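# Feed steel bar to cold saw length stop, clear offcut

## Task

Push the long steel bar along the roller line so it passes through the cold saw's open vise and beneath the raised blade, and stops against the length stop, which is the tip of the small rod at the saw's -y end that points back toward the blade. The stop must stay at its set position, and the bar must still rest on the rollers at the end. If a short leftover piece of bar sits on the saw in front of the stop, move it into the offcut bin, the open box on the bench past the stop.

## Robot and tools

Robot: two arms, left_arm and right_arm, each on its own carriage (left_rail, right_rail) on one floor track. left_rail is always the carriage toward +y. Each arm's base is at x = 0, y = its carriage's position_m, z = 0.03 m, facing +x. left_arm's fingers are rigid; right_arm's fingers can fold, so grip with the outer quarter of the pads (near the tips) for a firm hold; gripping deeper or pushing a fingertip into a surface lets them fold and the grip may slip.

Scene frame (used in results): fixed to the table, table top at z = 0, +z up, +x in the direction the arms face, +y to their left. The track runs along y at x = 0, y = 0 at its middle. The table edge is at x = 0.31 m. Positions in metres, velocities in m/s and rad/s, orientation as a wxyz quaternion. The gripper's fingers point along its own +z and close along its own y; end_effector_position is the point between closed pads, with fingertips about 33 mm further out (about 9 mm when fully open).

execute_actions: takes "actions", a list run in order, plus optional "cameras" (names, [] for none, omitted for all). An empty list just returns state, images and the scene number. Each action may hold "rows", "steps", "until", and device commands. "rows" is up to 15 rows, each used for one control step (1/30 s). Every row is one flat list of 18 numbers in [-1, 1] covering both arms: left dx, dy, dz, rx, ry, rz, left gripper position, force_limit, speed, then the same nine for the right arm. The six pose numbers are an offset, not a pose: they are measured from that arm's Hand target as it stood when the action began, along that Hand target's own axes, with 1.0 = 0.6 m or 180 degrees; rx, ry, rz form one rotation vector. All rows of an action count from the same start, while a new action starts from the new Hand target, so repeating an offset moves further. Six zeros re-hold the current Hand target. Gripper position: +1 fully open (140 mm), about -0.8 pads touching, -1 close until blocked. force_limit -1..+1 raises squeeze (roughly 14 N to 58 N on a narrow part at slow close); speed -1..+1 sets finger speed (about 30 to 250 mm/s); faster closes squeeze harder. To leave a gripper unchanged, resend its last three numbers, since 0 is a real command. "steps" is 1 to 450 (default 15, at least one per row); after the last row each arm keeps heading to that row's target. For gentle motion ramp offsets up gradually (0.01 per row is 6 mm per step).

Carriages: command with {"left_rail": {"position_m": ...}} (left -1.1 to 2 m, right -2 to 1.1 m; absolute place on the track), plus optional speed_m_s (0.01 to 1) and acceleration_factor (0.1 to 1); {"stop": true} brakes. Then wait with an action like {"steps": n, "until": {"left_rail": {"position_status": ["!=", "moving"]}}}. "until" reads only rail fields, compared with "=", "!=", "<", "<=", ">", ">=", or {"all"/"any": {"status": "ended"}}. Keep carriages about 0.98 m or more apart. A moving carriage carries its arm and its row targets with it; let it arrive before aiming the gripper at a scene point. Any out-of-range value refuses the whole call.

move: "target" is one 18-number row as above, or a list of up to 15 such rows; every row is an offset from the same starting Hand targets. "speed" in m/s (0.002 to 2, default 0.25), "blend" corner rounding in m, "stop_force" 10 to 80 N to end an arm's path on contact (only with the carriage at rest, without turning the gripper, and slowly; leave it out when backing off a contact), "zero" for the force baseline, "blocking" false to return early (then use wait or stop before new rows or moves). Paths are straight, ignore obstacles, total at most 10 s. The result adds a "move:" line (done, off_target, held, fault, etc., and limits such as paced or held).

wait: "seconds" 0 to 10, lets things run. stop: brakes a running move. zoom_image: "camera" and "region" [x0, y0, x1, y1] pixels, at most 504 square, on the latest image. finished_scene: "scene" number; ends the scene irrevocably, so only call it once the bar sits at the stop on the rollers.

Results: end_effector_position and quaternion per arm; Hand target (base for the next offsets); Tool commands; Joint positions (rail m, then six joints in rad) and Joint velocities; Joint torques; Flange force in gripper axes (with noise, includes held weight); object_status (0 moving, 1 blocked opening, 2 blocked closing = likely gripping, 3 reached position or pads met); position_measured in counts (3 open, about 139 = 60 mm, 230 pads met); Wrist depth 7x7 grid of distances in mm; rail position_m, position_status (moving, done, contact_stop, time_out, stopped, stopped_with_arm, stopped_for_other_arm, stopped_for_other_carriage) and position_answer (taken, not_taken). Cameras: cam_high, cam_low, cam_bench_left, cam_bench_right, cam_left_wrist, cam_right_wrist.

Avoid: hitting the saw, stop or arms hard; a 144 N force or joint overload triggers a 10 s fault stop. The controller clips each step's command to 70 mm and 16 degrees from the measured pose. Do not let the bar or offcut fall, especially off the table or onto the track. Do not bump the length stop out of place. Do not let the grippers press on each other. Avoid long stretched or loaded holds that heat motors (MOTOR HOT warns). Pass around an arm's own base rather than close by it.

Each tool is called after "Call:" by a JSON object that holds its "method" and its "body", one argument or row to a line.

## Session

Call:
{"method": "execute_actions", "body": {
  "actions": []
}}

Scene clock: 0.00 s.
left_arm: end_effector_position=(+0.6600, +1.1633, +0.4937) position_measured=3 object_status=3 end_effector_quat_wxyz=(+0.000, +1.000, +0.000, +0.000) | right_arm: end_effector_position=(+0.6600, -1.0467, +0.4937) position_measured=3 object_status=3 end_effector_quat_wxyz=(+0.000, +1.000, +0.000, +0.000)
Joint positions: left_arm=[1.164 -0.053 0.164 1.35 0 1.628 1.518] | right_arm=[-1.046 -0.053 0.164 1.35 0 1.628 1.518]
Joint velocities: within noise
Joint torques (N m): no reading
Flange force (N): no reading
Wrist depth (mm): cam_left_wrist=[334 543 551 552 337 553 353 / 366 593 593 598 371 598 373 / 383 398 622 618 400 428 396 / - 141 677 697 689 687 115 / - 740 722 750 745 718 109 / 812 862 762 755 769 844 769 / - 912 814 755 878 895 -] | cam_right_wrist=[537 342 544 342 550 546 410 / 574 364 589 570 592 581 388 / 414 382 632 637 643 393 384 / - 681 685 695 701 699 109 / 769 806 749 761 787 756 - / 790 880 803 784 812 - - / - 907 661 681 926 993 -]
Hand target: left_arm +0.6600, +1.1633, +0.4937; +0.000, +1.000, +0.000, +0.000 | right_arm +0.6600, -1.0467, +0.4937; +0.000, +1.000, +0.000, +0.000
Tool commands: left_gripper/position=+1.0 left_gripper/force_limit=+1.0 left_gripper/speed=+1.0 right_gripper/position=+1.0 right_gripper/force_limit=+1.0 right_gripper/speed=+1.0
left_rail: position_m=1.164 position_status=done
right_rail: position_m=-1.046 position_status=done

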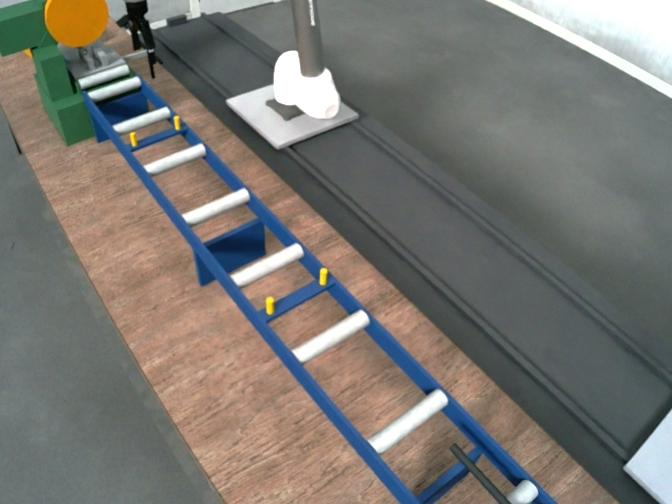

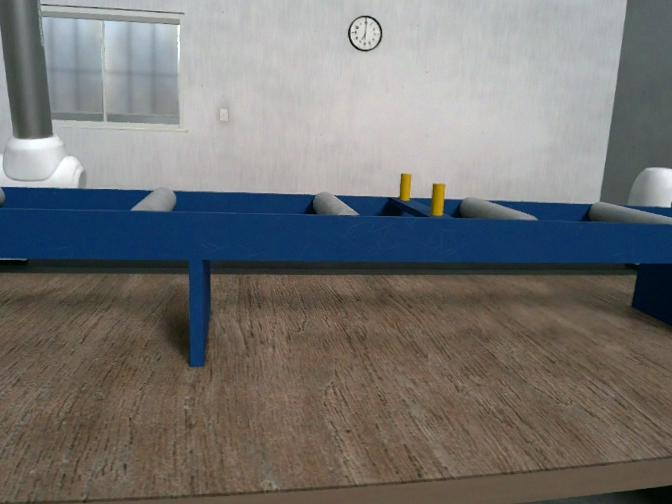

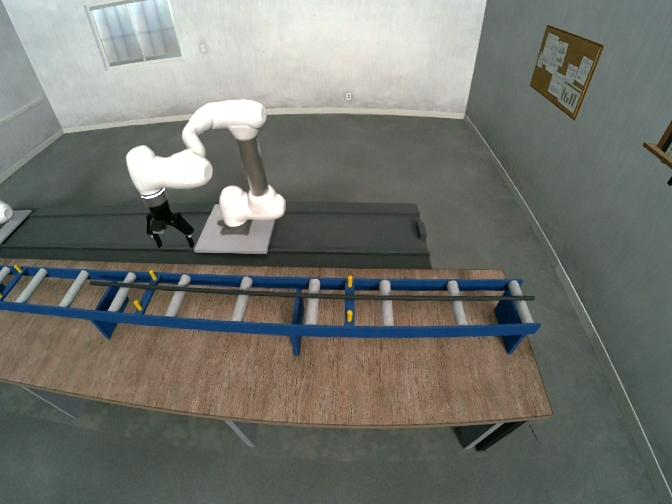

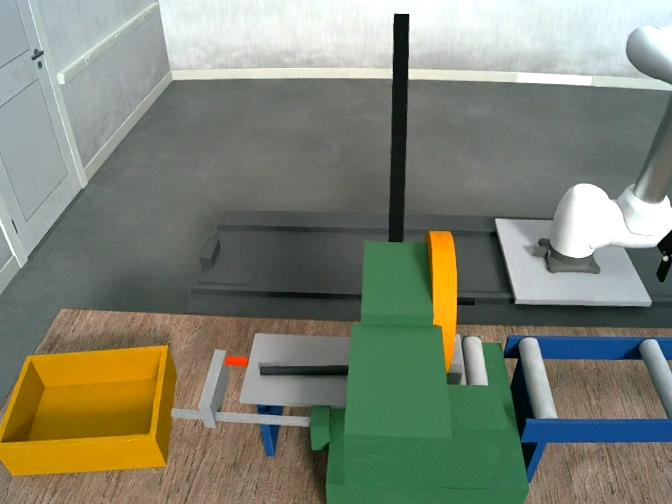

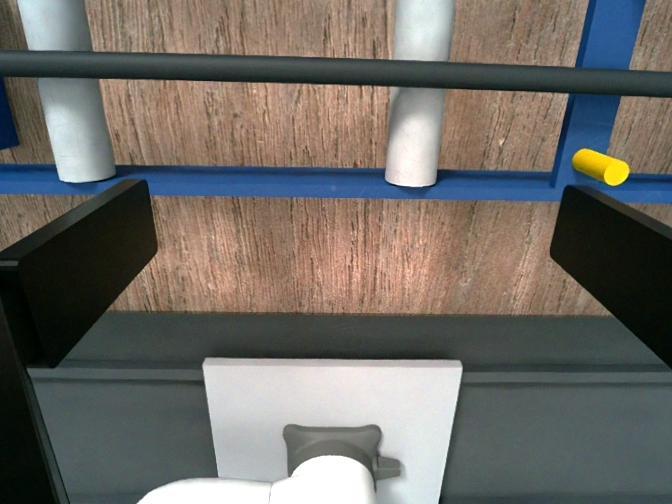

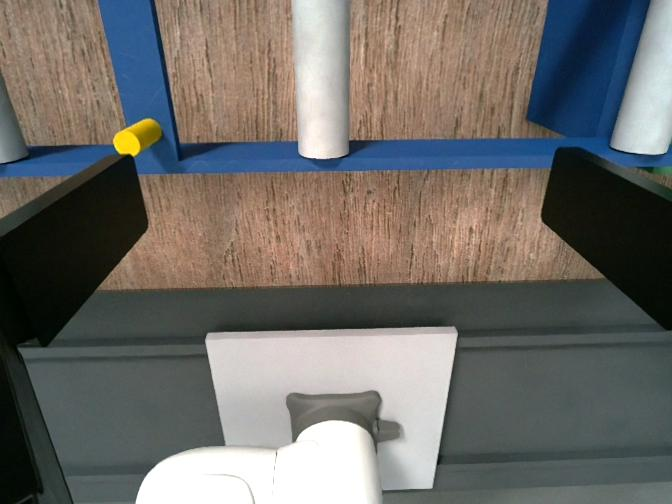

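Call:
{"method": "execute_actions", "body": {
  "actions": [
    {"left_rail":{"position_m":2.0},"right_rail":{"position_m":-0.6},"steps":120,"until":{"all":{"status":"ended"}}}
  ],
  "cameras": []
}}

Call:
{"method": "move", "body": {
  "target": [0.15,-0.75,0.1228,0,0,-0.5,0.2,0,0,-0.0667,0,-0.0105,0,0,-0.5,1,-1,0],
  "speed": 0.5,
  "cameras": ["cam_left_wrist"]
}}

Call:
{"method": "move", "body": {
  "target": [
    [0,0,0,0,0,0,0.2,0,0,-0.5167,-0.1383,-0.0833,0,0,0.1667,1,-1,0],
    [0,0,0,0,0,0,0.2,0,0,-0.895,-0.5167,-0.0833,0,0,0.3333,1,-1,0],
    [0,0,0,0,0,0,0.2,0,0,-0.9967,-0.9467,-0.0833,0,0,0.4722,1,-1,0]
  ],
  "speed": 0.5,
  "blend": [0.08,0.08,0],
  "cameras": ["cam_bench_right"]
}}

Scene clock: 55.30 s.
left_arm: end_effector_position=(+0.6600, +1.9994, +0.4937) position_measured=3 object_status=3 end_effector_quat_wxyz=(+0.000, +1.000, +0.000, +0.000) | right_arm: end_effector_position=(+0.6600, -0.6005, +0.4937) position_measured=3 object_status=3 end_effector_quat_wxyz=(+0.000, +1.000, +0.000, +0.000)
Joint positions: left_arm=[2 -0.053 0.164 1.35 0 1.628 1.518] | right_arm=[-0.6 -0.053 0.164 1.35 0 1.628 1.518]
Joint torques (N m): left_arm=[0.55 -59.18 -43.4 4.38 -0.18 -0.14] | right_arm=[2.24 -63.5 -40.89 3.8 0.34 0.31]
Flange force (N): left_arm=[-2.5 0.6 1.1] | right_arm=[9.5 3.8 -1.5]
Wrist depth (mm): cam_left_wrist=[539 537 543 331 549 339 537 / 593 598 589 368 601 368 387 / 449 452 626 398 620 400 400 / - 141 679 683 685 683 115 / - 757 733 774 750 767 109 / 1776 1845 762 757 769 - - / 1952 1936 803 747 856 997 -] | cam_right_wrist=[521 342 546 544 543 544 562 / 574 360 583 584 580 586 578 / 415 384 629 637 643 389 390 / - 683 685 693 697 703 109 / 766 769 801 749 792 - 784 / - 893 792 784 792 - - / 929 907 663 675 933 926 -]
Hand target: left_arm +0.6600, +1.9994, +0.4937; +0.000, +1.000, +0.000, +0.000 | right_arm +0.6600, -0.6005, +0.4937; +0.000, +1.000, +0.000, +0.000
Tool commands: left_gripper/position=+1.0 left_gripper/force_limit=+1.0 left_gripper/speed=+1.0 right_gripper/position=+1.0 right_gripper/force_limit=+1.0 right_gripper/speed=+1.0
left_rail: position_m=2.000 position_status=done
right_rail: position_m=-0.600 position_status=done
No camera images: "cameras" was empty.

Scene clock: 57.47 s.
left_arm: end_effector_position=(+0.7500, +2.4494, +0.4200) position_measured=104 object_status=3 end_effector_quat_wxyz=(+0.000, +0.707, +0.707, +0.000) | right_arm: end_effector_position=(+0.6199, -0.6005, +0.4999) position_measured=3 object_status=3 end_effector_quat_wxyz=(+0.000, +0.707, +0.707, +0.000)
Joint positions: left_arm=[2 0.5 0.534 0.971 0 1.636 0.5] | right_arm=[-0.6 -0.057 0.098 1.413 0 1.63 -0.056]
Joint torques (N m): left_arm=[0.13 -93.26 -43.9 4.42 -0.17 -0.18] | right_arm=[2.56 -56.55 -40.73 3.84 0.41 0.36]
Flange force (N): left_arm=[-4.7 -8.8 2.5] | right_arm=[-4.8 9.2 -1.5]
Wrist depth (mm): cam_left_wrist=[486 310 488 493 486 493 493 / 519 338 520 518 516 521 521 / 558 368 303 561 548 558 568 / 596 91 310 588 362 109 596 / - 70 452 660 401 - 72 / - - 707 714 705 - - / - - 764 767 747 - -] | cam_right_wrist=[576 546 550 546 555 548 554 / 576 587 590 595 598 584 606 / - 622 634 630 637 422 637 / - 695 691 710 701 461 109 / - 769 764 744 744 754 806 / 867 883 835 818 826 851 - / - - 944 803 784 964 -]
Hand target: left_arm +0.7500, +2.4495, +0.4200; +0.000, +0.707, +0.707, +0.000 | right_arm +0.6199, -0.6005, +0.5000; +0.000, +0.707, +0.707, +0.000
Off the commanded pose: left_arm 0.000 m, 0 deg | right_arm 0.000 m, 0 deg.
left_rail: position_m=2.000 position_status=done
right_rail: position_m=-0.600 position_status=done
move: done
Images, in order (width x height): cam_left_wrist 672x504.

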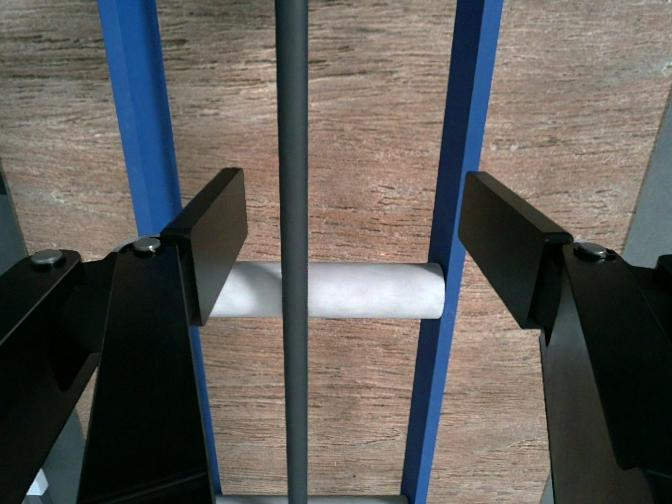

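Scene clock: 60.03 s.
left_arm: end_effector_position=(+0.7500, +2.4495, +0.4200) position_measured=104 object_status=3 end_effector_quat_wxyz=(+0.000, +0.707, +0.707, +0.000) | right_arm: end_effector_position=(+0.0520, -1.1986, +0.5500) position_measured=3 object_status=3 end_effector_quat_wxyz=(+0.000, +0.999, +0.044, +0.000)
Joint positions: left_arm=[2 0.5 0.535 0.971 0 1.636 0.5] | right_arm=[-0.6 -1.542 0.075 1.349 0 1.718 -0.058]
Joint torques (N m): left_arm=[0.44 -93.96 -43.2 4.41 -0.17 -0.18] | right_arm=[2.41 -52.94 -39.98 3.83 0.29 0.3]
Flange force (N): left_arm=[-3.5 -5.2 0.8] | right_arm=[-4.4 8.3 -3.1]
Wrist depth (mm): cam_left_wrist=[486 309 483 494 483 493 491 / 523 339 523 525 516 528 525 / 554 368 300 561 556 553 569 / 582 91 312 583 366 109 596 / - 70 453 651 401 - 72 / - - 714 709 697 - - / - - 757 769 757 - -] | cam_right_wrist=[574 - - 615 630 624 - / 598 - - 654 639 - - / 630 135 699 735 - 141 - / - 145 761 - - - 109 / - 1665 1665 - 1701 1714 1766 / 1912 1851 1961 1866 1780 1928 - / 2048 2066 2142 2123 2722 2162 -]
Hand target: left_arm +0.7500, +2.4495, +0.4200; +0.000, +0.707, +0.707, +0.000 | right_arm +0.0519, -1.1986, +0.5499; +0.000, +0.999, +0.044, +0.000
Off the commanded pose: left_arm 0.000 m, 0 deg | right_arm 0.000 m, 0 deg.
left_rail: position_m=2.000 position_status=done
right_rail: position_m=-0.600 position_status=done
move: done; limits=paced
Images, in order (width x height): cam_bench_right 672x504.

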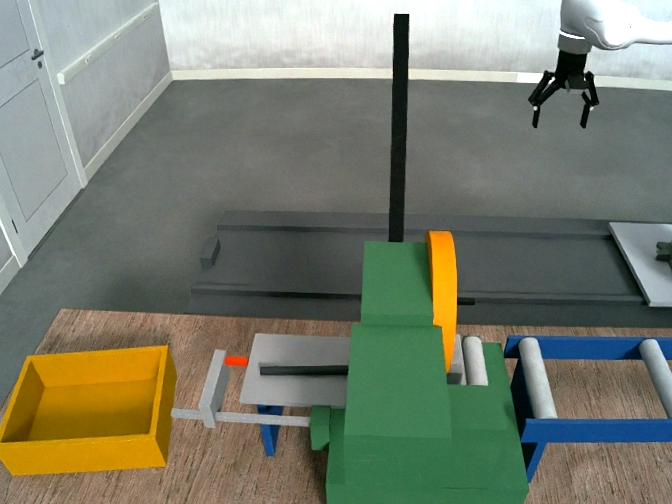

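Call:
{"method": "execute_actions", "body": {
  "actions": [
    {"left_rail":{"position_m":0.45},"right_rail":{"position_m":-2.0,"speed_m_s":0.7},"steps":200,"until":{"all":{"status":"ended"}}}
  ],
  "cameras": ["cam_left_wrist","cam_bench_left"]
}}

Call:
{"method": "move", "body": {
  "target": [
    [0,0,0,0,0,0,0.2,0,0,0.4231,-0.0945,0,0,0,0.1667,1,-1,0],
    [0,0,0,0,0,0,0.2,0,0,0.8202,-0.4278,0,0,0,0.3333,1,-1,0],
    [0,0,0,0,0,0,0.2,0,0,0.9633,-0.917,0,0,0,0.528,1,-1,0]
  ],
  "speed": 0.5,
  "blend": [0.08,0.08,0],
  "cameras": ["cam_right_wrist","cam_bench_right"]
}}

Scene clock: 81.63 s.
left_arm: end_effector_position=(+0.7499, +0.8996, +0.4200) position_measured=104 object_status=3 end_effector_quat_wxyz=(+0.000, +0.707, +0.707, +0.000) | right_arm: end_effector_position=(+0.0519, -2.5985, +0.5499) position_measured=3 object_status=3 end_effector_quat_wxyz=(+0.000, +0.999, +0.044, +0.000)
Joint positions: left_arm=[0.45 0.501 0.535 0.971 0 1.636 0.5] | right_arm=[-2 -1.542 0.076 1.348 0 1.718 -0.058]
Joint torques (N m): left_arm=[0.33 -93.99 -43.48 4.43 -0.18 -0.14] | right_arm=[2.51 -53.68 -40.29 3.8 0.38 0.23]
Flange force (N): left_arm=[-3.8 -6.1 1.4] | right_arm=[-4.7 9.0 -2.5]
Wrist depth (mm): cam_left_wrist=[487 276 279 284 292 498 490 / 521 314 288 525 322 528 524 / 560 370 288 561 557 552 575 / 588 91 304 341 342 109 596 / - 70 450 537 512 - 72 / - - 474 714 703 - - / - - 512 759 752 - -] | cam_right_wrist=[556 - 1224 1231 1264 1285 1174 / 610 769 1330 1330 1337 1369 1337 / 627 697 1437 1437 1437 1394 1385 / - 787 1543 1563 1532 1607 109 / 1689 1689 1689 1701 1740 1780 1677 / 1740 1851 1928 1753 1912 1881 - / 2048 2012 2103 2142 2183 2225 -]
Hand target: left_arm +0.7500, +0.8995, +0.4200; +0.000, +0.707, +0.707, +0.000 | right_arm +0.0519, -2.5985, +0.5499; +0.000, +0.999, +0.044, +0.000
Tool commands: left_gripper/position=+0.2 left_gripper/force_limit=+0.0 left_gripper/speed=+0.0 right_gripper/position=+1.0 right_gripper/force_limit=-1.0 right_gripper/speed=+0.0
Off the commanded pose: left_arm 0.000 m, 0 deg | right_arm 0.000 m, 0 deg.
left_rail: position_m=0.450 position_status=done
right_rail: position_m=-2.000 speed_m_s=0.70 position_status=done
Images, in order (width x height): cam_bench_left 672x504, cam_left_wrist 672x504.

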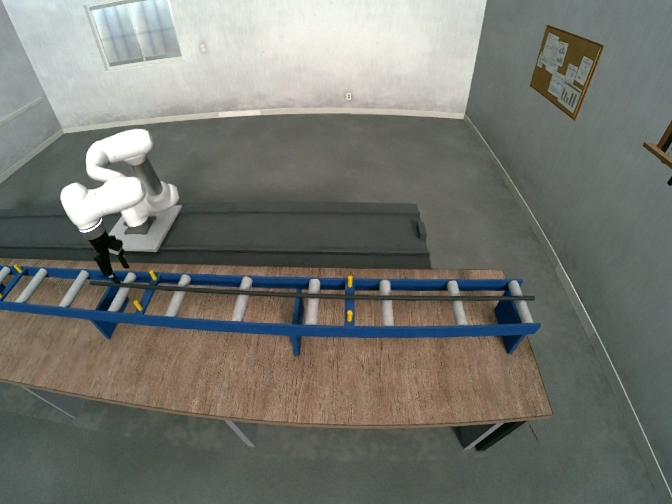

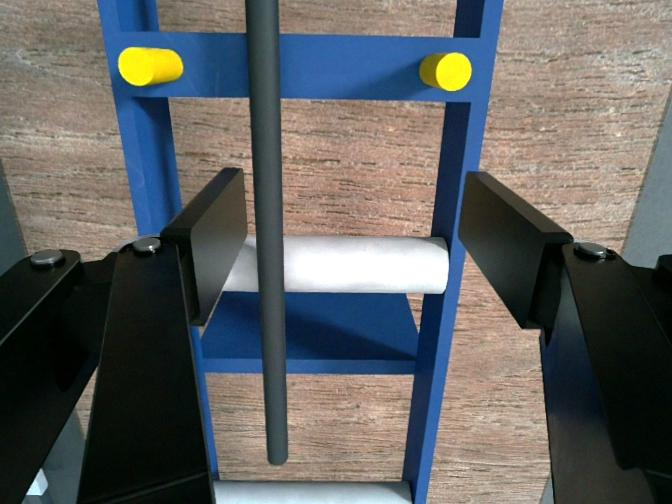

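Scene clock: 84.27 s.
left_arm: end_effector_position=(+0.7500, +0.8995, +0.4200) position_measured=104 object_status=3 end_effector_quat_wxyz=(+0.000, +0.707, +0.707, +0.000) | right_arm: end_effector_position=(+0.5797, -2.0001, +0.5499) position_measured=3 object_status=3 end_effector_quat_wxyz=(+0.000, +0.707, -0.707, +0.000)
Joint positions: left_arm=[0.45 0.5 0.535 0.971 0 1.636 0.5] | right_arm=[-2 -0.06 0.041 1.385 0 1.715 3.083]
Joint torques (N m): left_arm=[0.53 -94.04 -43.32 4.39 -0.21 -0.18] | right_arm=[1.98 -49.39 -40.39 3.7 0.42 0.36]
Flange force (N): left_arm=[-3.8 -5.3 1.0] | right_arm=[4.0 -7.5 -2.0]
Wrist depth (mm): cam_left_wrist=[491 274 281 283 294 496 490 / 520 312 289 524 321 526 528 / 557 369 286 561 553 558 572 / 593 91 304 341 340 109 598 / - 70 457 537 511 - 72 / - - 470 709 693 - - / - - 515 747 750 - -] | cam_right_wrist=[403 371 593 595 601 596 577 / 615 406 412 639 650 639 625 / - 419 437 679 699 673 652 / - 467 470 756 761 - 109 / - 510 538 826 818 - - / - 510 558 609 893 - - / - 350 641 1015 1038 - -]
Hand target: left_arm +0.7500, +0.8995, +0.4200; +0.000, +0.707, +0.707, +0.000 | right_arm +0.5797, -2.0000, +0.5499; +0.000, +0.707, -0.707, +0.000
Off the commanded pose: left_arm 0.000 m, 0 deg | right_arm 0.000 m, 0 deg.
left_rail: position_m=0.450 position_status=done
right_rail: position_m=-2.000 speed_m_s=0.70 position_status=done
move: done; limits=paced
Images, in order (width x height): cam_bench_right 672x504, cam_right_wrist 672x504.

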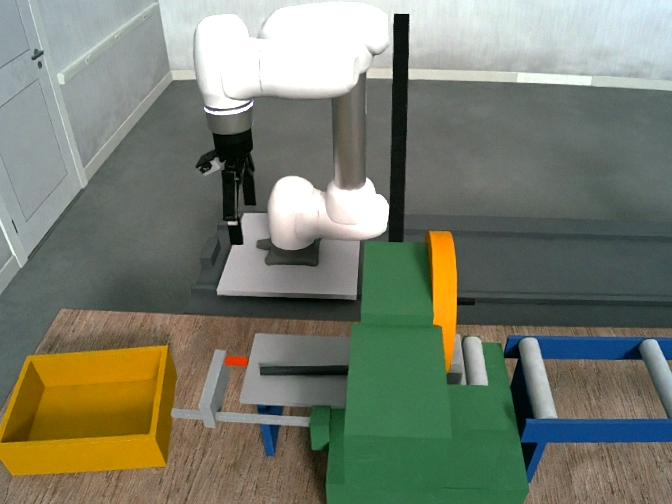

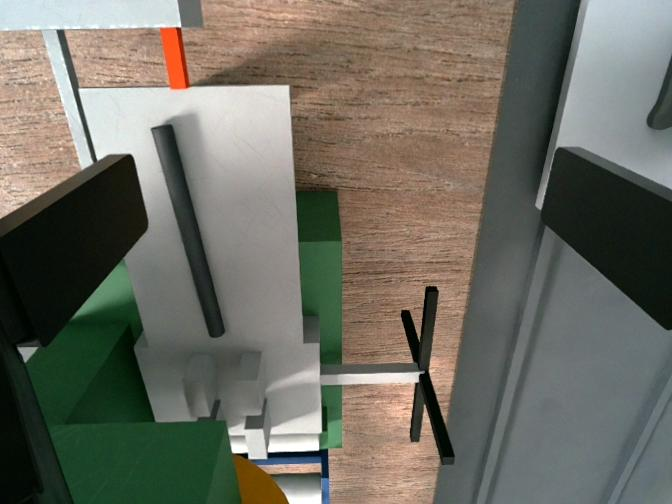

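Call:
{"method": "execute_actions", "body": {
  "actions": [
    {"left_rail":{"position_m":2.0},"steps":150,"until":{"all":{"status":"ended"}}}
  ],
  "cameras": []
}}

Call:
{"method": "move", "body": {
  "target": [0,-0.0627,0.0917,0,0,0,-0.26,0,0,-0.1333,-0.28,0.2333,0,0,-0.0267,0.0,0,0],
  "speed": 0.3,
  "cameras": ["cam_left_wrist","cam_right_wrist"]
}}

Scene clock: 129.13 s.
left_arm: end_effector_position=(+0.7500, +2.4494, +0.4200) position_measured=104 object_status=3 end_effector_quat_wxyz=(+0.000, +0.707, +0.707, +0.000) | right_arm: end_effector_position=(+0.5797, -2.0000, +0.5499) position_measured=3 object_status=3 end_effector_quat_wxyz=(+0.000, +0.707, -0.707, +0.000)
Joint positions: left_arm=[2 0.5 0.535 0.971 0 1.636 0.5] | right_arm=[-2 -0.06 0.041 1.385 0 1.715 3.083]
Joint torques (N m): left_arm=[0.07 -93.87 -43.31 4.42 -0.19 -0.15] | right_arm=[1.87 -50.18 -40.12 3.68 0.38 0.31]
Flange force (N): left_arm=[-3.4 -5.9 1.2] | right_arm=[3.8 -9.3 -2.9]
Wrist depth (mm): cam_left_wrist=[486 311 489 490 490 498 492 / 520 336 525 523 512 530 523 / 556 368 300 569 556 554 572 / 586 91 312 585 363 109 599 / - 70 450 656 398 - 72 / - - 709 709 705 - - / - - 769 752 750 - -] | cam_right_wrist=[403 371 593 592 599 610 578 / 619 409 412 643 648 661 624 / - 418 440 683 697 141 655 / - 468 479 774 761 823 109 / - 513 528 818 832 854 890 / - - 548 607 890 964 - / - - 558 1015 1038 - -]
Hand target: left_arm +0.7500, +2.4494, +0.4200; +0.000, +0.707, +0.707, +0.000 | right_arm +0.5797, -2.0000, +0.5499; +0.000, +0.707, -0.707, +0.000
Tool commands: left_gripper/position=+0.2 left_gripper/force_limit=+0.0 left_gripper/speed=+0.0 right_gripper/position=+1.0 right_gripper/force_limit=-1.0 right_gripper/speed=+0.0
Off the commanded pose: left_arm 0.000 m, 0 deg | right_arm 0.000 m, 0 deg.
left_rail: position_m=2.000 position_status=done
right_rail: position_m=-2.000 speed_m_s=0.70 position_status=done
No camera images: "cameras" was empty.

Scene clock: 130.37 s.
left_arm: end_effector_position=(+0.7124, +2.4495, +0.3650) position_measured=162 object_status=3 end_effector_quat_wxyz=(+0.000, +0.707, +0.707, +0.000) | right_arm: end_effector_position=(+0.7477, -1.9201, +0.4100) position_measured=129 object_status=3 end_effector_quat_wxyz=(+0.000, +0.736, -0.677, +0.000)
Joint positions: left_arm=[2 0.522 0.475 1.16 0 1.506 0.522] | right_arm=[-2 0.06 0.316 1.307 0 1.519 3.119]
Joint torques (N m): left_arm=[-0.27 -88.52 -43.17 4.44 -0.13 -0.16] | right_arm=[2.38 -79.09 -40.76 3.76 0.34 0.28]
Flange force (N): left_arm=[-2.6 -4.9 0.3] | right_arm=[3.2 -10.5 -0.5]
Wrist depth (mm): cam_left_wrist=[441 262 441 208 444 291 436 / 472 266 471 464 470 292 476 / 501 295 490 239 492 289 507 / 527 92 99 259 109 97 538 / - - 71 300 299 61 75 / - - - 626 - - - / - - - 679 - - -] | cam_right_wrist=[466 466 258 253 - 481 484 / 503 502 280 269 280 503 520 / 541 522 294 295 161 552 563 / - - 314 319 317 - 88 / - - 364 348 - - - / - - 395 389 - - - / - - 444 398 - - -]
Hand target: left_arm +0.7123, +2.4495, +0.3650; +0.000, +0.707, +0.707, +0.000 | right_arm +0.7478, -1.9201, +0.4100; +0.000, +0.736, -0.677, +0.000
Off the commanded pose: left_arm 0.000 m, 0 deg | right_arm 0.000 m, 0 deg.
left_rail: position_m=2.000 position_status=done
right_rail: position_m=-2.000 speed_m_s=0.70 position_status=done
move: done
Images, in order (width x height): cam_left_wrist 672x504, cam_right_wrist 672x504.

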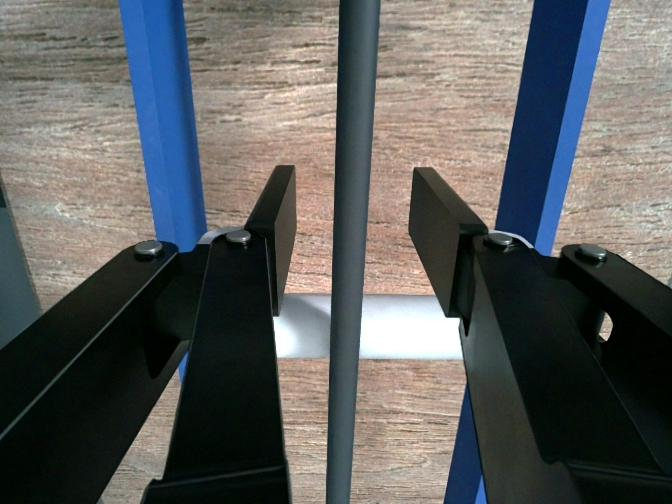

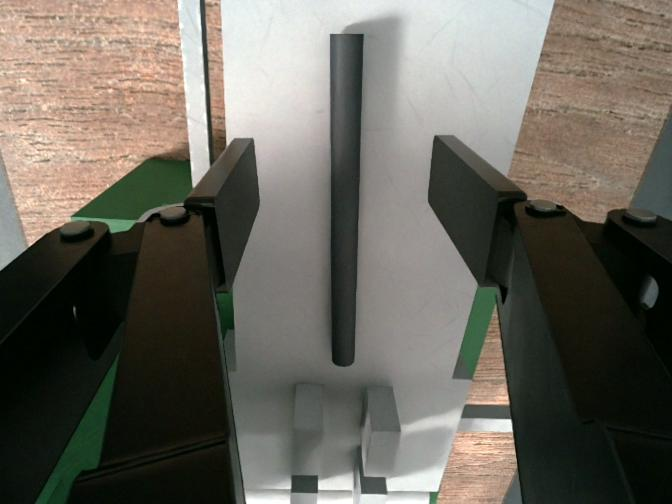

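Call:
{"method": "move", "body": {
  "target": [
    [0,0,0.1333,0,0,0,-0.26,0,0,0,0,0.21,0,0,0,0.0,0,0],
    [0,0.0625,0.1333,0,0,0,-0.26,0,0,0,0,0.21,0,0,0,0.0,0,0]
  ],
  "speed": [0.15,0.025],
  "cameras": ["cam_left_wrist","cam_right_wrist"]
}}

Call:
{"method": "execute_actions", "body": {
  "actions": [
    {"rows":[[0,0,0,0,0,0,-1,0,-1,0,0,0,0,0,0,-1,0,-1]],"steps":75}
  ],
  "cameras": ["cam_left_wrist","cam_right_wrist"]
}}

Scene clock: 159.17 s.
left_arm: end_effector_position=(+0.7123, +2.4495, +0.2850) position_measured=162 object_status=3 end_effector_quat_wxyz=(+0.000, +0.707, +0.707, +0.000) | right_arm: end_effector_position=(+0.7476, -1.9200, +0.2964) position_measured=129 object_status=3 end_effector_quat_wxyz=(+0.000, +0.736, -0.677, +0.000)
Joint positions: left_arm=[2 0.522 0.494 1.277 0 1.371 0.522] | right_arm=[-2 0.061 0.344 1.475 0.001 1.323 3.119]
Joint torques (N m): left_arm=[0.34 -89.49 -42.5 4.34 -0.18 -0.14] | right_arm=[2.48 -64.56 -27.91 -0.04 0.39 0.27]
Flange force (N): left_arm=[-3.0 -4.6 -0.5] | right_arm=[3.4 -10.2 -19.8]
Flange force when the fault began (N): right_arm=[-1.4 -10.1 -13.6]
Wrist depth (mm): cam_left_wrist=[163 361 373 134 370 371 194 / 170 226 394 143 394 396 195 / 180 228 418 155 416 418 195 / 440 92 99 165 109 94 204 / - - 71 181 - 61 75 / - - - 226 229 - - / - - - 225 - - -] | cam_right_wrist=[369 171 156 149 154 159 161 / 395 187 168 156 173 172 175 / 427 204 179 171 178 183 193 / - - 192 190 200 - 88 / - - 218 210 221 - - / - - 238 234 245 - - / - - 278 261 - - -]
Hand target: left_arm +0.7123, +2.4495, +0.2850; +0.000, +0.707, +0.707, +0.000 (not the last commanded pose) | right_arm +0.7476, -1.9200, +0.2964; +0.000, +0.736, -0.677, +0.000 (not the last commanded pose)
Tool commands: left_gripper/position=-0.26 left_gripper/force_limit=+0.0 left_gripper/speed=+0.0 right_gripper/position=+0.003922 right_gripper/force_limit=+0.003922 right_gripper/speed=+0.003922
Off the commanded pose: left_arm 0.038 m, 0 deg | right_arm 0.012 m, 0 deg.
FORCE FAULT: contact force on the right arm reached its limit, and that arm stopped for 10 seconds. The contact can be on any part of that arm, not only on its tool. That arm's remaining commands of this call were not run. That arm's target is now where it stood when the stop ended, not its last command. That arm accepts commands again.
left_rail: position_m=2.000 position_status=done
right_rail: position_m=-2.000 speed_m_s=0.70 position_status=done
move: fault (right_arm), off_target (left_arm); path passed 1 of 2 targets
Images, in order (width x height): cam_left_wrist 672x504, cam_right_wrist 672x504.

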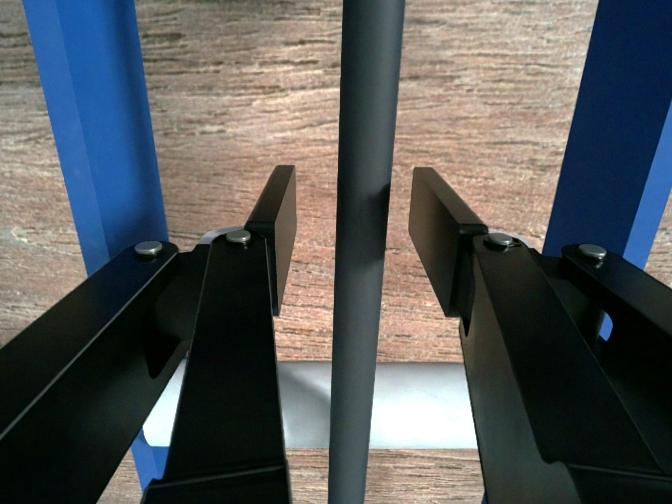

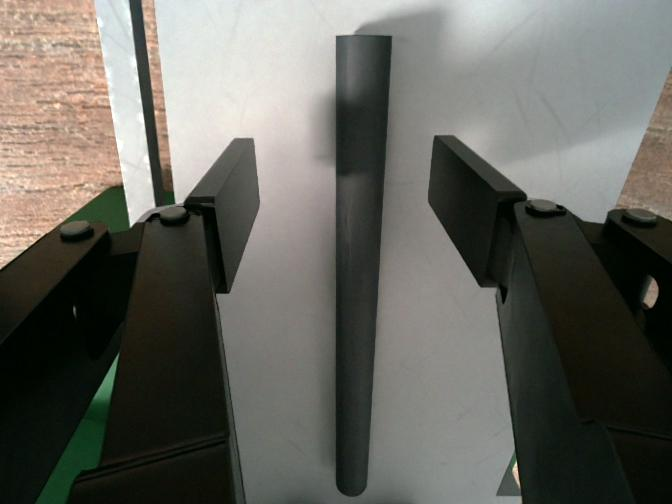

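not run: an earlier result of this reply reported a stop or a fault. Calls in your next reply go to the robot.

Call:
{"method": "execute_actions", "body": {
  "actions": [],
  "cameras": ["cam_bench_right","cam_high"]
}}

Call:
{"method": "zoom_image", "body": {
  "camera": "cam_bench_right",
  "region": [150, 200, 500, 462]
}}

Scene clock: 178.07 s.
left_arm: end_effector_position=(+0.7123, +2.4495, +0.2850) position_measured=162 object_status=3 end_effector_quat_wxyz=(+0.000, +0.707, +0.707, +0.000) | right_arm: end_effector_position=(+0.7476, -1.9200, +0.2964) position_measured=129 object_status=3 end_effector_quat_wxyz=(+0.000, +0.736, -0.677, +0.000)
Joint positions: left_arm=[2 0.522 0.494 1.277 0 1.371 0.522] | right_arm=[-2 0.061 0.344 1.475 0.001 1.323 3.119]
Joint velocities: within noise
Joint torques (N m): left_arm=[0.12 -89.56 -42.49 4.33 -0.15 -0.13] | right_arm=[2.57 -65.46 -28.95 0.26 0.37 0.31]
Flange force (N): left_arm=[-2.8 -4.6 -0.2] | right_arm=[3.6 -9.4 -18.2]
Wrist depth (mm): cam_left_wrist=[164 360 371 135 375 373 195 / 171 227 393 143 398 398 194 / 180 228 419 155 414 418 195 / 439 92 99 165 109 94 204 / - - 71 181 - 61 75 / - - - 225 230 - - / - - - 226 - - -] | cam_right_wrist=[368 171 156 155 158 159 160 / 397 183 168 157 170 171 174 / 425 200 180 177 178 182 194 / - - 192 192 200 - 88 / - - 218 211 221 - - / - - 242 233 238 - - / - - - 261 275 - -]
Hand target: left_arm +0.7123, +2.4495, +0.2850; +0.000, +0.707, +0.707, +0.000 (not the last commanded pose) | right_arm +0.7476, -1.9200, +0.2964; +0.000, +0.736, -0.677, +0.000 (not the last commanded pose)
Tool commands: left_gripper/position=-0.26 left_gripper/force_limit=+0.0 left_gripper/speed=+0.0 right_gripper/position=+0.003922 right_gripper/force_limit=+0.003922 right_gripper/speed=+0.003922
Off the commanded pose: left_arm 0.037 m, 0 deg | right_arm 0.012 m, 0 deg.
left_rail: position_m=2.000 position_status=done
right_rail: position_m=-2.000 speed_m_s=0.70 position_status=done
Images, in order (width x height): cam_high 672x504, cam_bench_right 672x504.

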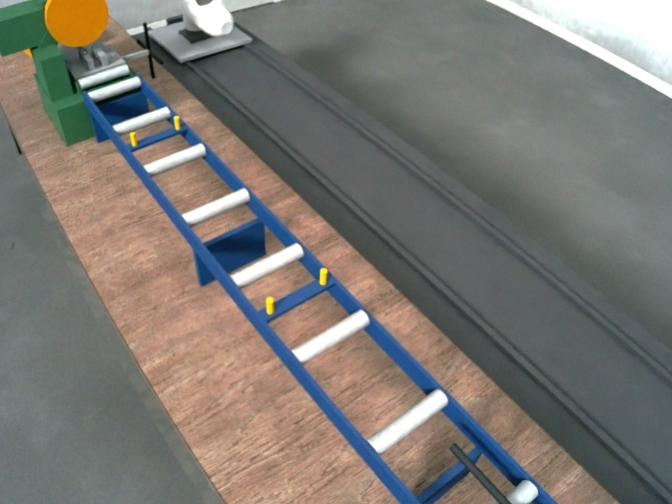

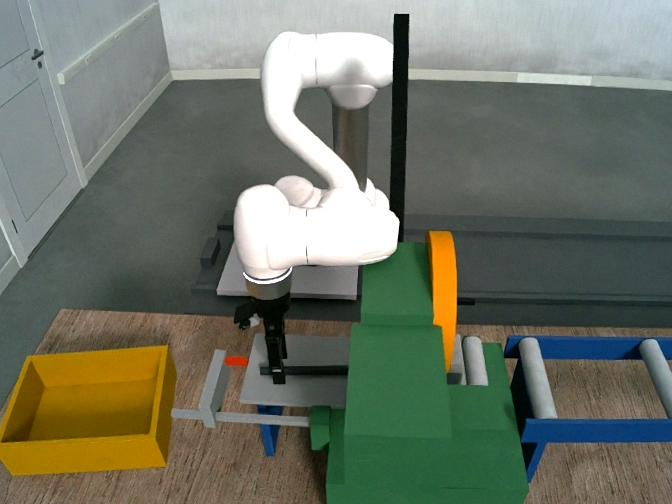

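Scaled by 1.440 from the camera's 672x504 image, which has a finer 960x720 frame.

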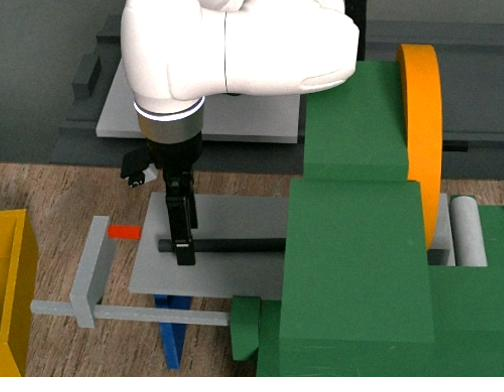

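Call:
{"method": "move", "body": {
  "target": [0,0,0,0,0,0,-0.26,0,0,0.025,0,-0.05,0,-0.05,0,0.0,0,0],
  "speed": 0.1,
  "cameras": ["cam_right_wrist"]
}}

Call:
{"method": "move", "body": {
  "target": [0,0.0625,0,0,0,0,-0.26,0,0,-0.0105,0,0.0659,0,0,0,0.0,0,0],
  "speed": 0.025,
  "stop_force": 15,
  "cameras": ["cam_left_wrist","cam_right_wrist","cam_bench_right"]
}}

Scene clock: 212.23 s.
left_arm: end_effector_position=(+0.7123, +2.4495, +0.2850) position_measured=162 object_status=3 end_effector_quat_wxyz=(+0.000, +0.707, +0.707, +0.000) | right_arm: end_effector_position=(+0.7488, -1.9349, +0.3264) position_measured=129 object_status=3 end_effector_quat_wxyz=(-0.053, +0.734, -0.675, -0.058)
Joint positions: left_arm=[2 0.522 0.494 1.277 0 1.371 0.522] | right_arm=[-2 -0.028 0.337 1.437 0.159 1.388 2.999]
Joint torques (N m): left_arm=[0 -89.67 -42.62 4.3 -0.15 -0.13] | right_arm=[2.12 -79.69 -40.04 4.08 0.43 0.27]
Flange force (N): left_arm=[-2.7 -4.6 -0.3] | right_arm=[3.6 -8.8 0.5]
Wrist depth (mm): cam_left_wrist=[163 366 370 135 371 371 194 / 171 226 394 143 396 400 194 / 180 228 417 155 414 422 194 / 441 92 99 165 109 94 203 / - - 71 181 - 61 75 / - - - 225 230 - - / - - - 225 - - -] | cam_right_wrist=[391 199 177 175 - 180 185 / 430 228 198 188 200 - 440 / 470 - 213 209 162 108 499 / - - 150 233 235 - 88 / - - 279 271 285 - - / - - 317 306 332 - - / - - 380 328 330 - -]
Hand target: left_arm +0.7123, +2.4495, +0.2850; +0.000, +0.707, +0.707, +0.000 | right_arm +0.7488, -1.9349, +0.3264; -0.053, +0.734, -0.675, -0.058
Off the commanded pose: left_arm 0.000 m, 0 deg | right_arm 0.000 m, 0 deg.
left_rail: position_m=2.000 position_status=done
right_rail: position_m=-2.000 speed_m_s=0.70 position_status=done
move: done
Images, in order (width x height): cam_right_wrist 672x504.

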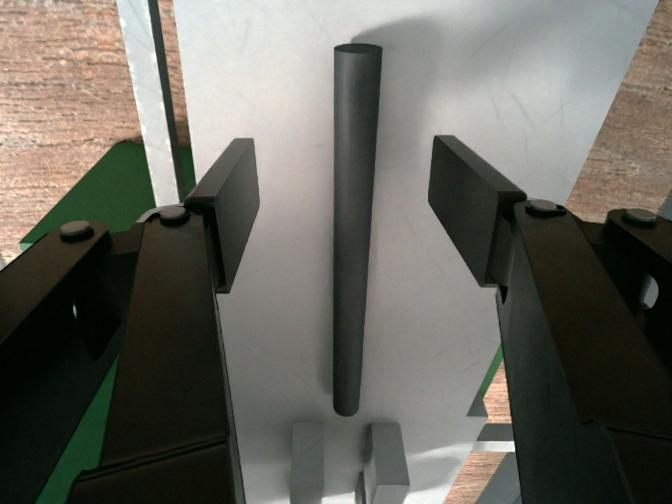

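Scene clock: 214.60 s.
left_arm: end_effector_position=(+0.7498, +2.4495, +0.2850) position_measured=162 object_status=3 end_effector_quat_wxyz=(+0.000, +0.707, +0.707, +0.000) | right_arm: end_effector_position=(+0.7478, -1.9225, +0.2883) position_measured=129 object_status=3 end_effector_quat_wxyz=(-0.053, +0.734, -0.675, -0.058)
Joint positions: left_arm=[2 0.501 0.547 1.193 0 1.401 0.501] | right_arm=[-2 -0.012 0.35 1.489 0.162 1.321 3.005]
Joint torques (N m): left_arm=[0.18 -94.41 -42.89 4.31 -0.15 -0.16] | right_arm=[2.84 -81.05 -39.3 3.99 0.47 0.29]
Flange force (N): left_arm=[-3.4 -5.6 -0.2] | right_arm=[4.7 -10.0 1.0]
Wrist depth (mm): cam_left_wrist=[361 373 371 362 366 210 163 / 226 394 396 388 390 196 392 / 228 426 420 162 410 210 427 / 217 94 99 166 117 97 456 / - - 71 181 - 62 75 / - - - 201 229 - - / - - - 228 - - -] | cam_right_wrist=[356 162 140 138 142 142 146 / 393 175 158 158 161 164 162 / 429 194 - 162 159 171 184 / - - 126 181 201 - 88 / - - 227 209 - - - / - - 264 257 270 - - / - - 320 301 - - -]
Hand target: left_arm +0.7498, +2.4495, +0.2850; +0.000, +0.707, +0.707, +0.000 | right_arm +0.7478, -1.9225, +0.2883; -0.053, +0.734, -0.675, -0.058
Off the commanded pose: left_arm 0.000 m, 0 deg | right_arm 0.000 m, 0 deg.
left_rail: position_m=2.000 position_status=done
right_rail: position_m=-2.000 speed_m_s=0.70 position_status=done
move: done
Images, in order (width x height): cam_bench_right 672x504, cam_left_wrist 672x504, cam_right_wrist 672x504.

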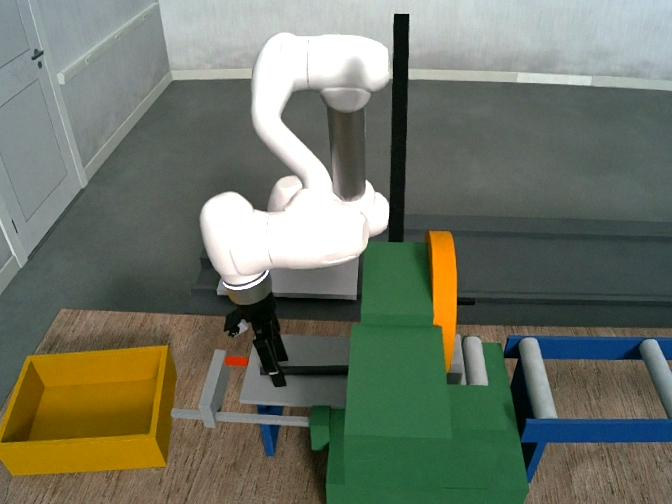

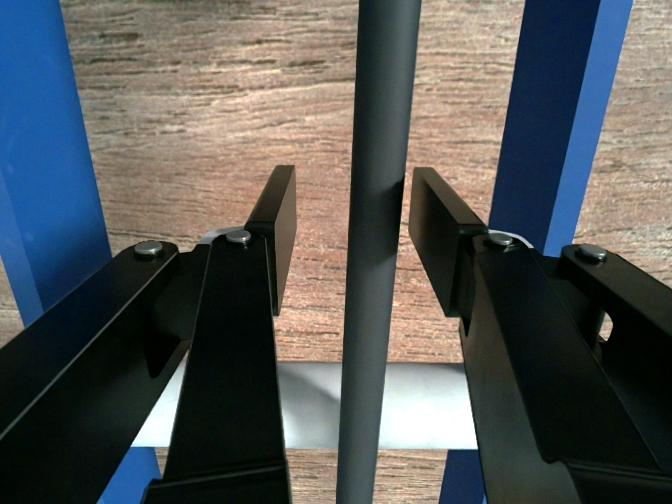

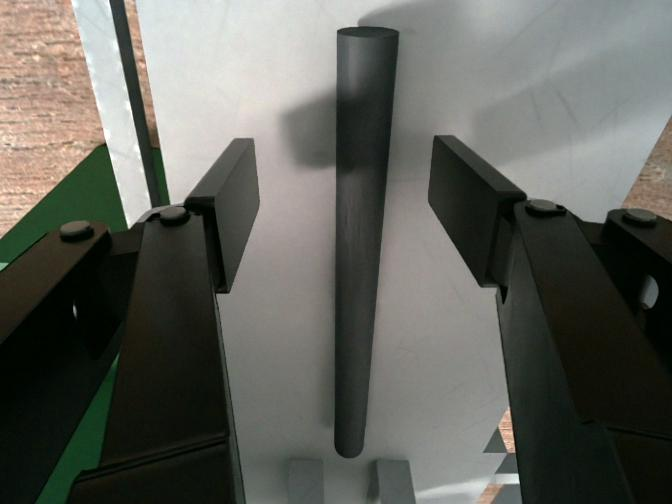

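Call:
{"method": "execute_actions", "body": {
  "actions": [
    {"rows":[[0,0,0,0,0,0,-1,0,-1,0,0,0.0012,0,0,0,0.0,0,0],[0,0,0,0,0,0,-1,0,-1,0,0,0.0024,0,0,0,0.0,0,0],[0,0,0,0,0,0,-1,0,-1,0,0,0.0035,0,0,0,0.0,0,0]],"steps":12},
    {"rows":[[0,0,0,0,0,0,-1,0,-1,0,0,0,0,0,0,-1,0,-1]],"steps":75}
  ],
  "cameras": ["cam_left_wrist","cam_right_wrist"]
}}

Scene clock: 221.40 s.
left_arm: end_effector_position=(+0.7499, +2.4495, +0.2850) position_measured=203 object_status=2 end_effector_quat_wxyz=(+0.000, +0.707, +0.707, +0.000) | right_arm: end_effector_position=(+0.7477, -1.9222, +0.2862) position_measured=203 object_status=2 end_effector_quat_wxyz=(-0.053, +0.734, -0.675, -0.058)
Joint positions: left_arm=[2 0.501 0.547 1.193 0 1.401 0.501] | right_arm=[-2 -0.012 0.351 1.491 0.162 1.318 3.005]
Joint torques (N m): left_arm=[1.01 -89.44 -40.09 4.08 -0.61 -0.82] | right_arm=[3.89 -70.64 -31.11 3.44 0.92 -0.01]
Flange force (N): left_arm=[-3.8 -5.8 -6.3] | right_arm=[3.4 -11.0 -12.9]
Flange force at the end of the 1st action (N): left_arm=[-3.0 -5.1 -0.4] | right_arm=[4.2 -9.2 1.4]
Wrist depth (mm): cam_left_wrist=[358 370 370 134 373 210 164 / 226 392 398 143 394 196 390 / 228 420 420 151 422 209 431 / 218 441 92 160 108 187 460 / - - 76 171 - 76 72 / - - - 192 - - - / - - - - - - -] | cam_right_wrist=[356 163 146 137 143 144 144 / 394 172 153 139 161 156 159 / 421 195 169 154 168 175 453 / 296 - 87 174 - - 501 / - - - 202 - - - / - - - - - - - / - - - - - - -]
Hand target: left_arm +0.7498, +2.4495, +0.2850; +0.000, +0.707, +0.707, +0.000 | right_arm +0.7477, -1.9222, +0.2862; -0.053, +0.734, -0.675, -0.058
Off the commanded pose: left_arm 0.000 m, 0 deg | right_arm 0.000 m, 0 deg.
left_rail: position_m=2.000 position_status=done
right_rail: position_m=-2.000 speed_m_s=0.70 position_status=done
Images, in order (width x height): cam_left_wrist 672x504, cam_right_wrist 672x504.

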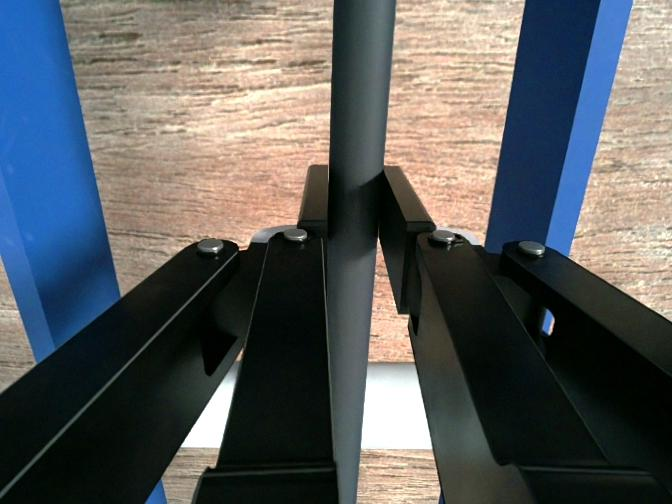

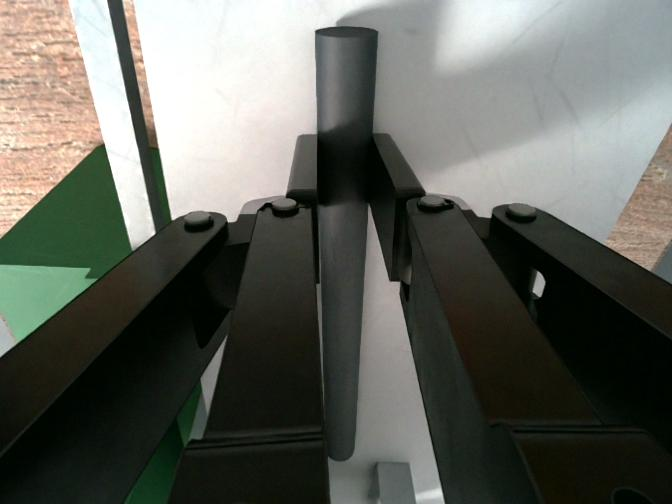

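Call:
{"method": "zoom_image", "body": {
  "camera": "cam_left_wrist",
  "region": [300, 0, 420, 160]
}}

Call:
{"method": "zoom_image", "body": {
  "camera": "cam_left_wrist",
  "region": [300, 344, 420, 504]
}}

Scaled by 3.150 from the camera's 672x504 image, which has a finer 960x720 frame.

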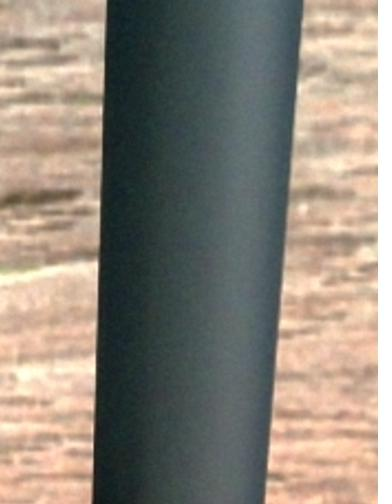

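Scaled by 3.150 from the camera's 672x504 image, which has a finer 960x720 frame.

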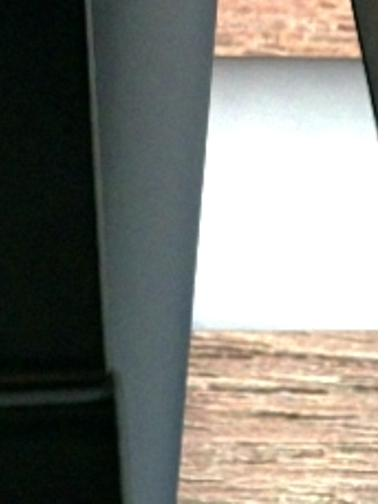

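Call:
{"method": "move", "body": {
  "target": [
    [0,0,-0.0167,0,0,0,-1,0,-1,-0.0313,0,-0.1978,0,0,0,-1,0,-1],
    [0,-0.0328,-0.0167,0,0,-0.0038,-1,0,-1,0.9015,0.2267,-0.3687,0,0,0,-1,0,-1]
  ],
  "speed": 0.3,
  "blend": [0.03,0],
  "cameras": ["cam_left_wrist","cam_right_wrist","cam_bench_right"]
}}

Scene clock: 253.27 s.
left_arm: end_effector_position=(+0.7302, +2.4495, +0.2950) position_measured=203 object_status=2 end_effector_quat_wxyz=(+0.000, +0.703, +0.711, +0.000) | right_arm: end_effector_position=(+0.6595, -2.5004, +0.4198) position_measured=203 object_status=2 end_effector_quat_wxyz=(-0.053, +0.734, -0.675, -0.058)
Joint positions: left_arm=[2 0.512 0.516 1.225 0 1.401 0.5] | right_arm=[-2 -0.734 0.513 1.011 0.109 1.731 2.336]
Joint torques (N m): left_arm=[1 -112.92 -57.26 4.15 -0.3 -0.77] | right_arm=[2.74 -102.78 -43.86 4.29 0.8 0.27]
Flange force (N): left_arm=[-4.3 -6.7 25.0] | right_arm=[11.7 -6.5 3.1]
Wrist depth (mm): cam_left_wrist=[192 375 379 134 377 376 178 / 193 399 400 142 401 392 197 / 193 422 435 151 427 252 426 / 207 235 92 159 108 96 469 / - - 75 171 - 77 72 / - - - 193 - - - / - - - - - - -] | cam_right_wrist=[470 - - 246 482 489 1123 / 518 455 - 152 534 541 1257 / 577 552 - 119 581 590 - / 629 - - - - - 646 / - - - - - - - / - - - - - - - / - - - - - - -]
Hand target: left_arm +0.7302, +2.4495, +0.2950; +0.000, +0.703, +0.711, +0.000 | right_arm +0.6595, -2.5004, +0.4198; -0.053, +0.734, -0.675, -0.058
Off the commanded pose: left_arm 0.000 m, 0 deg | right_arm 0.000 m, 0 deg.
left_rail: position_m=2.000 position_status=done
right_rail: position_m=-2.000 speed_m_s=0.70 position_status=done
move: done
Images, in order (width x height): cam_bench_right 672x504, cam_left_wrist 672x504, cam_right_wrist 672x504.

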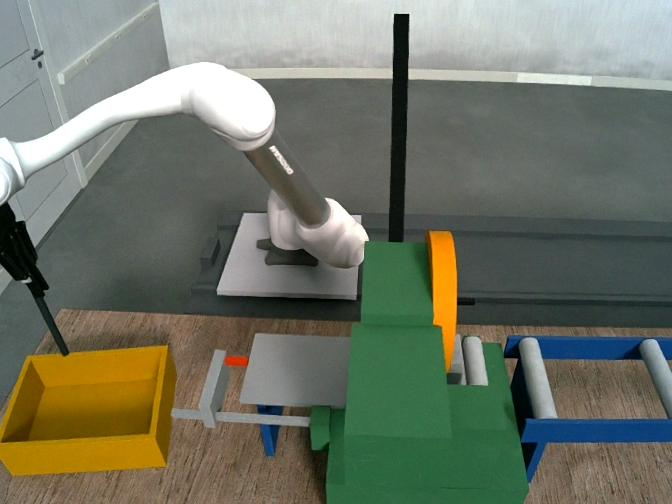

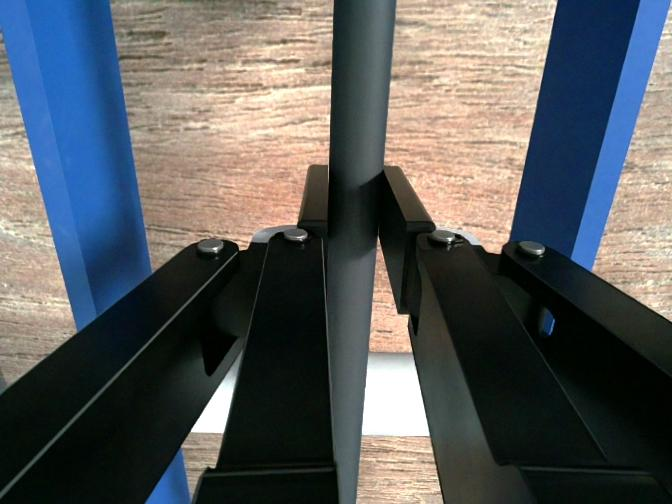

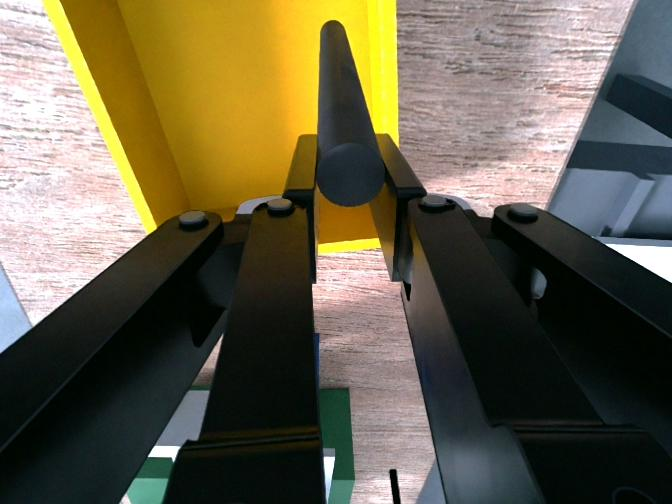

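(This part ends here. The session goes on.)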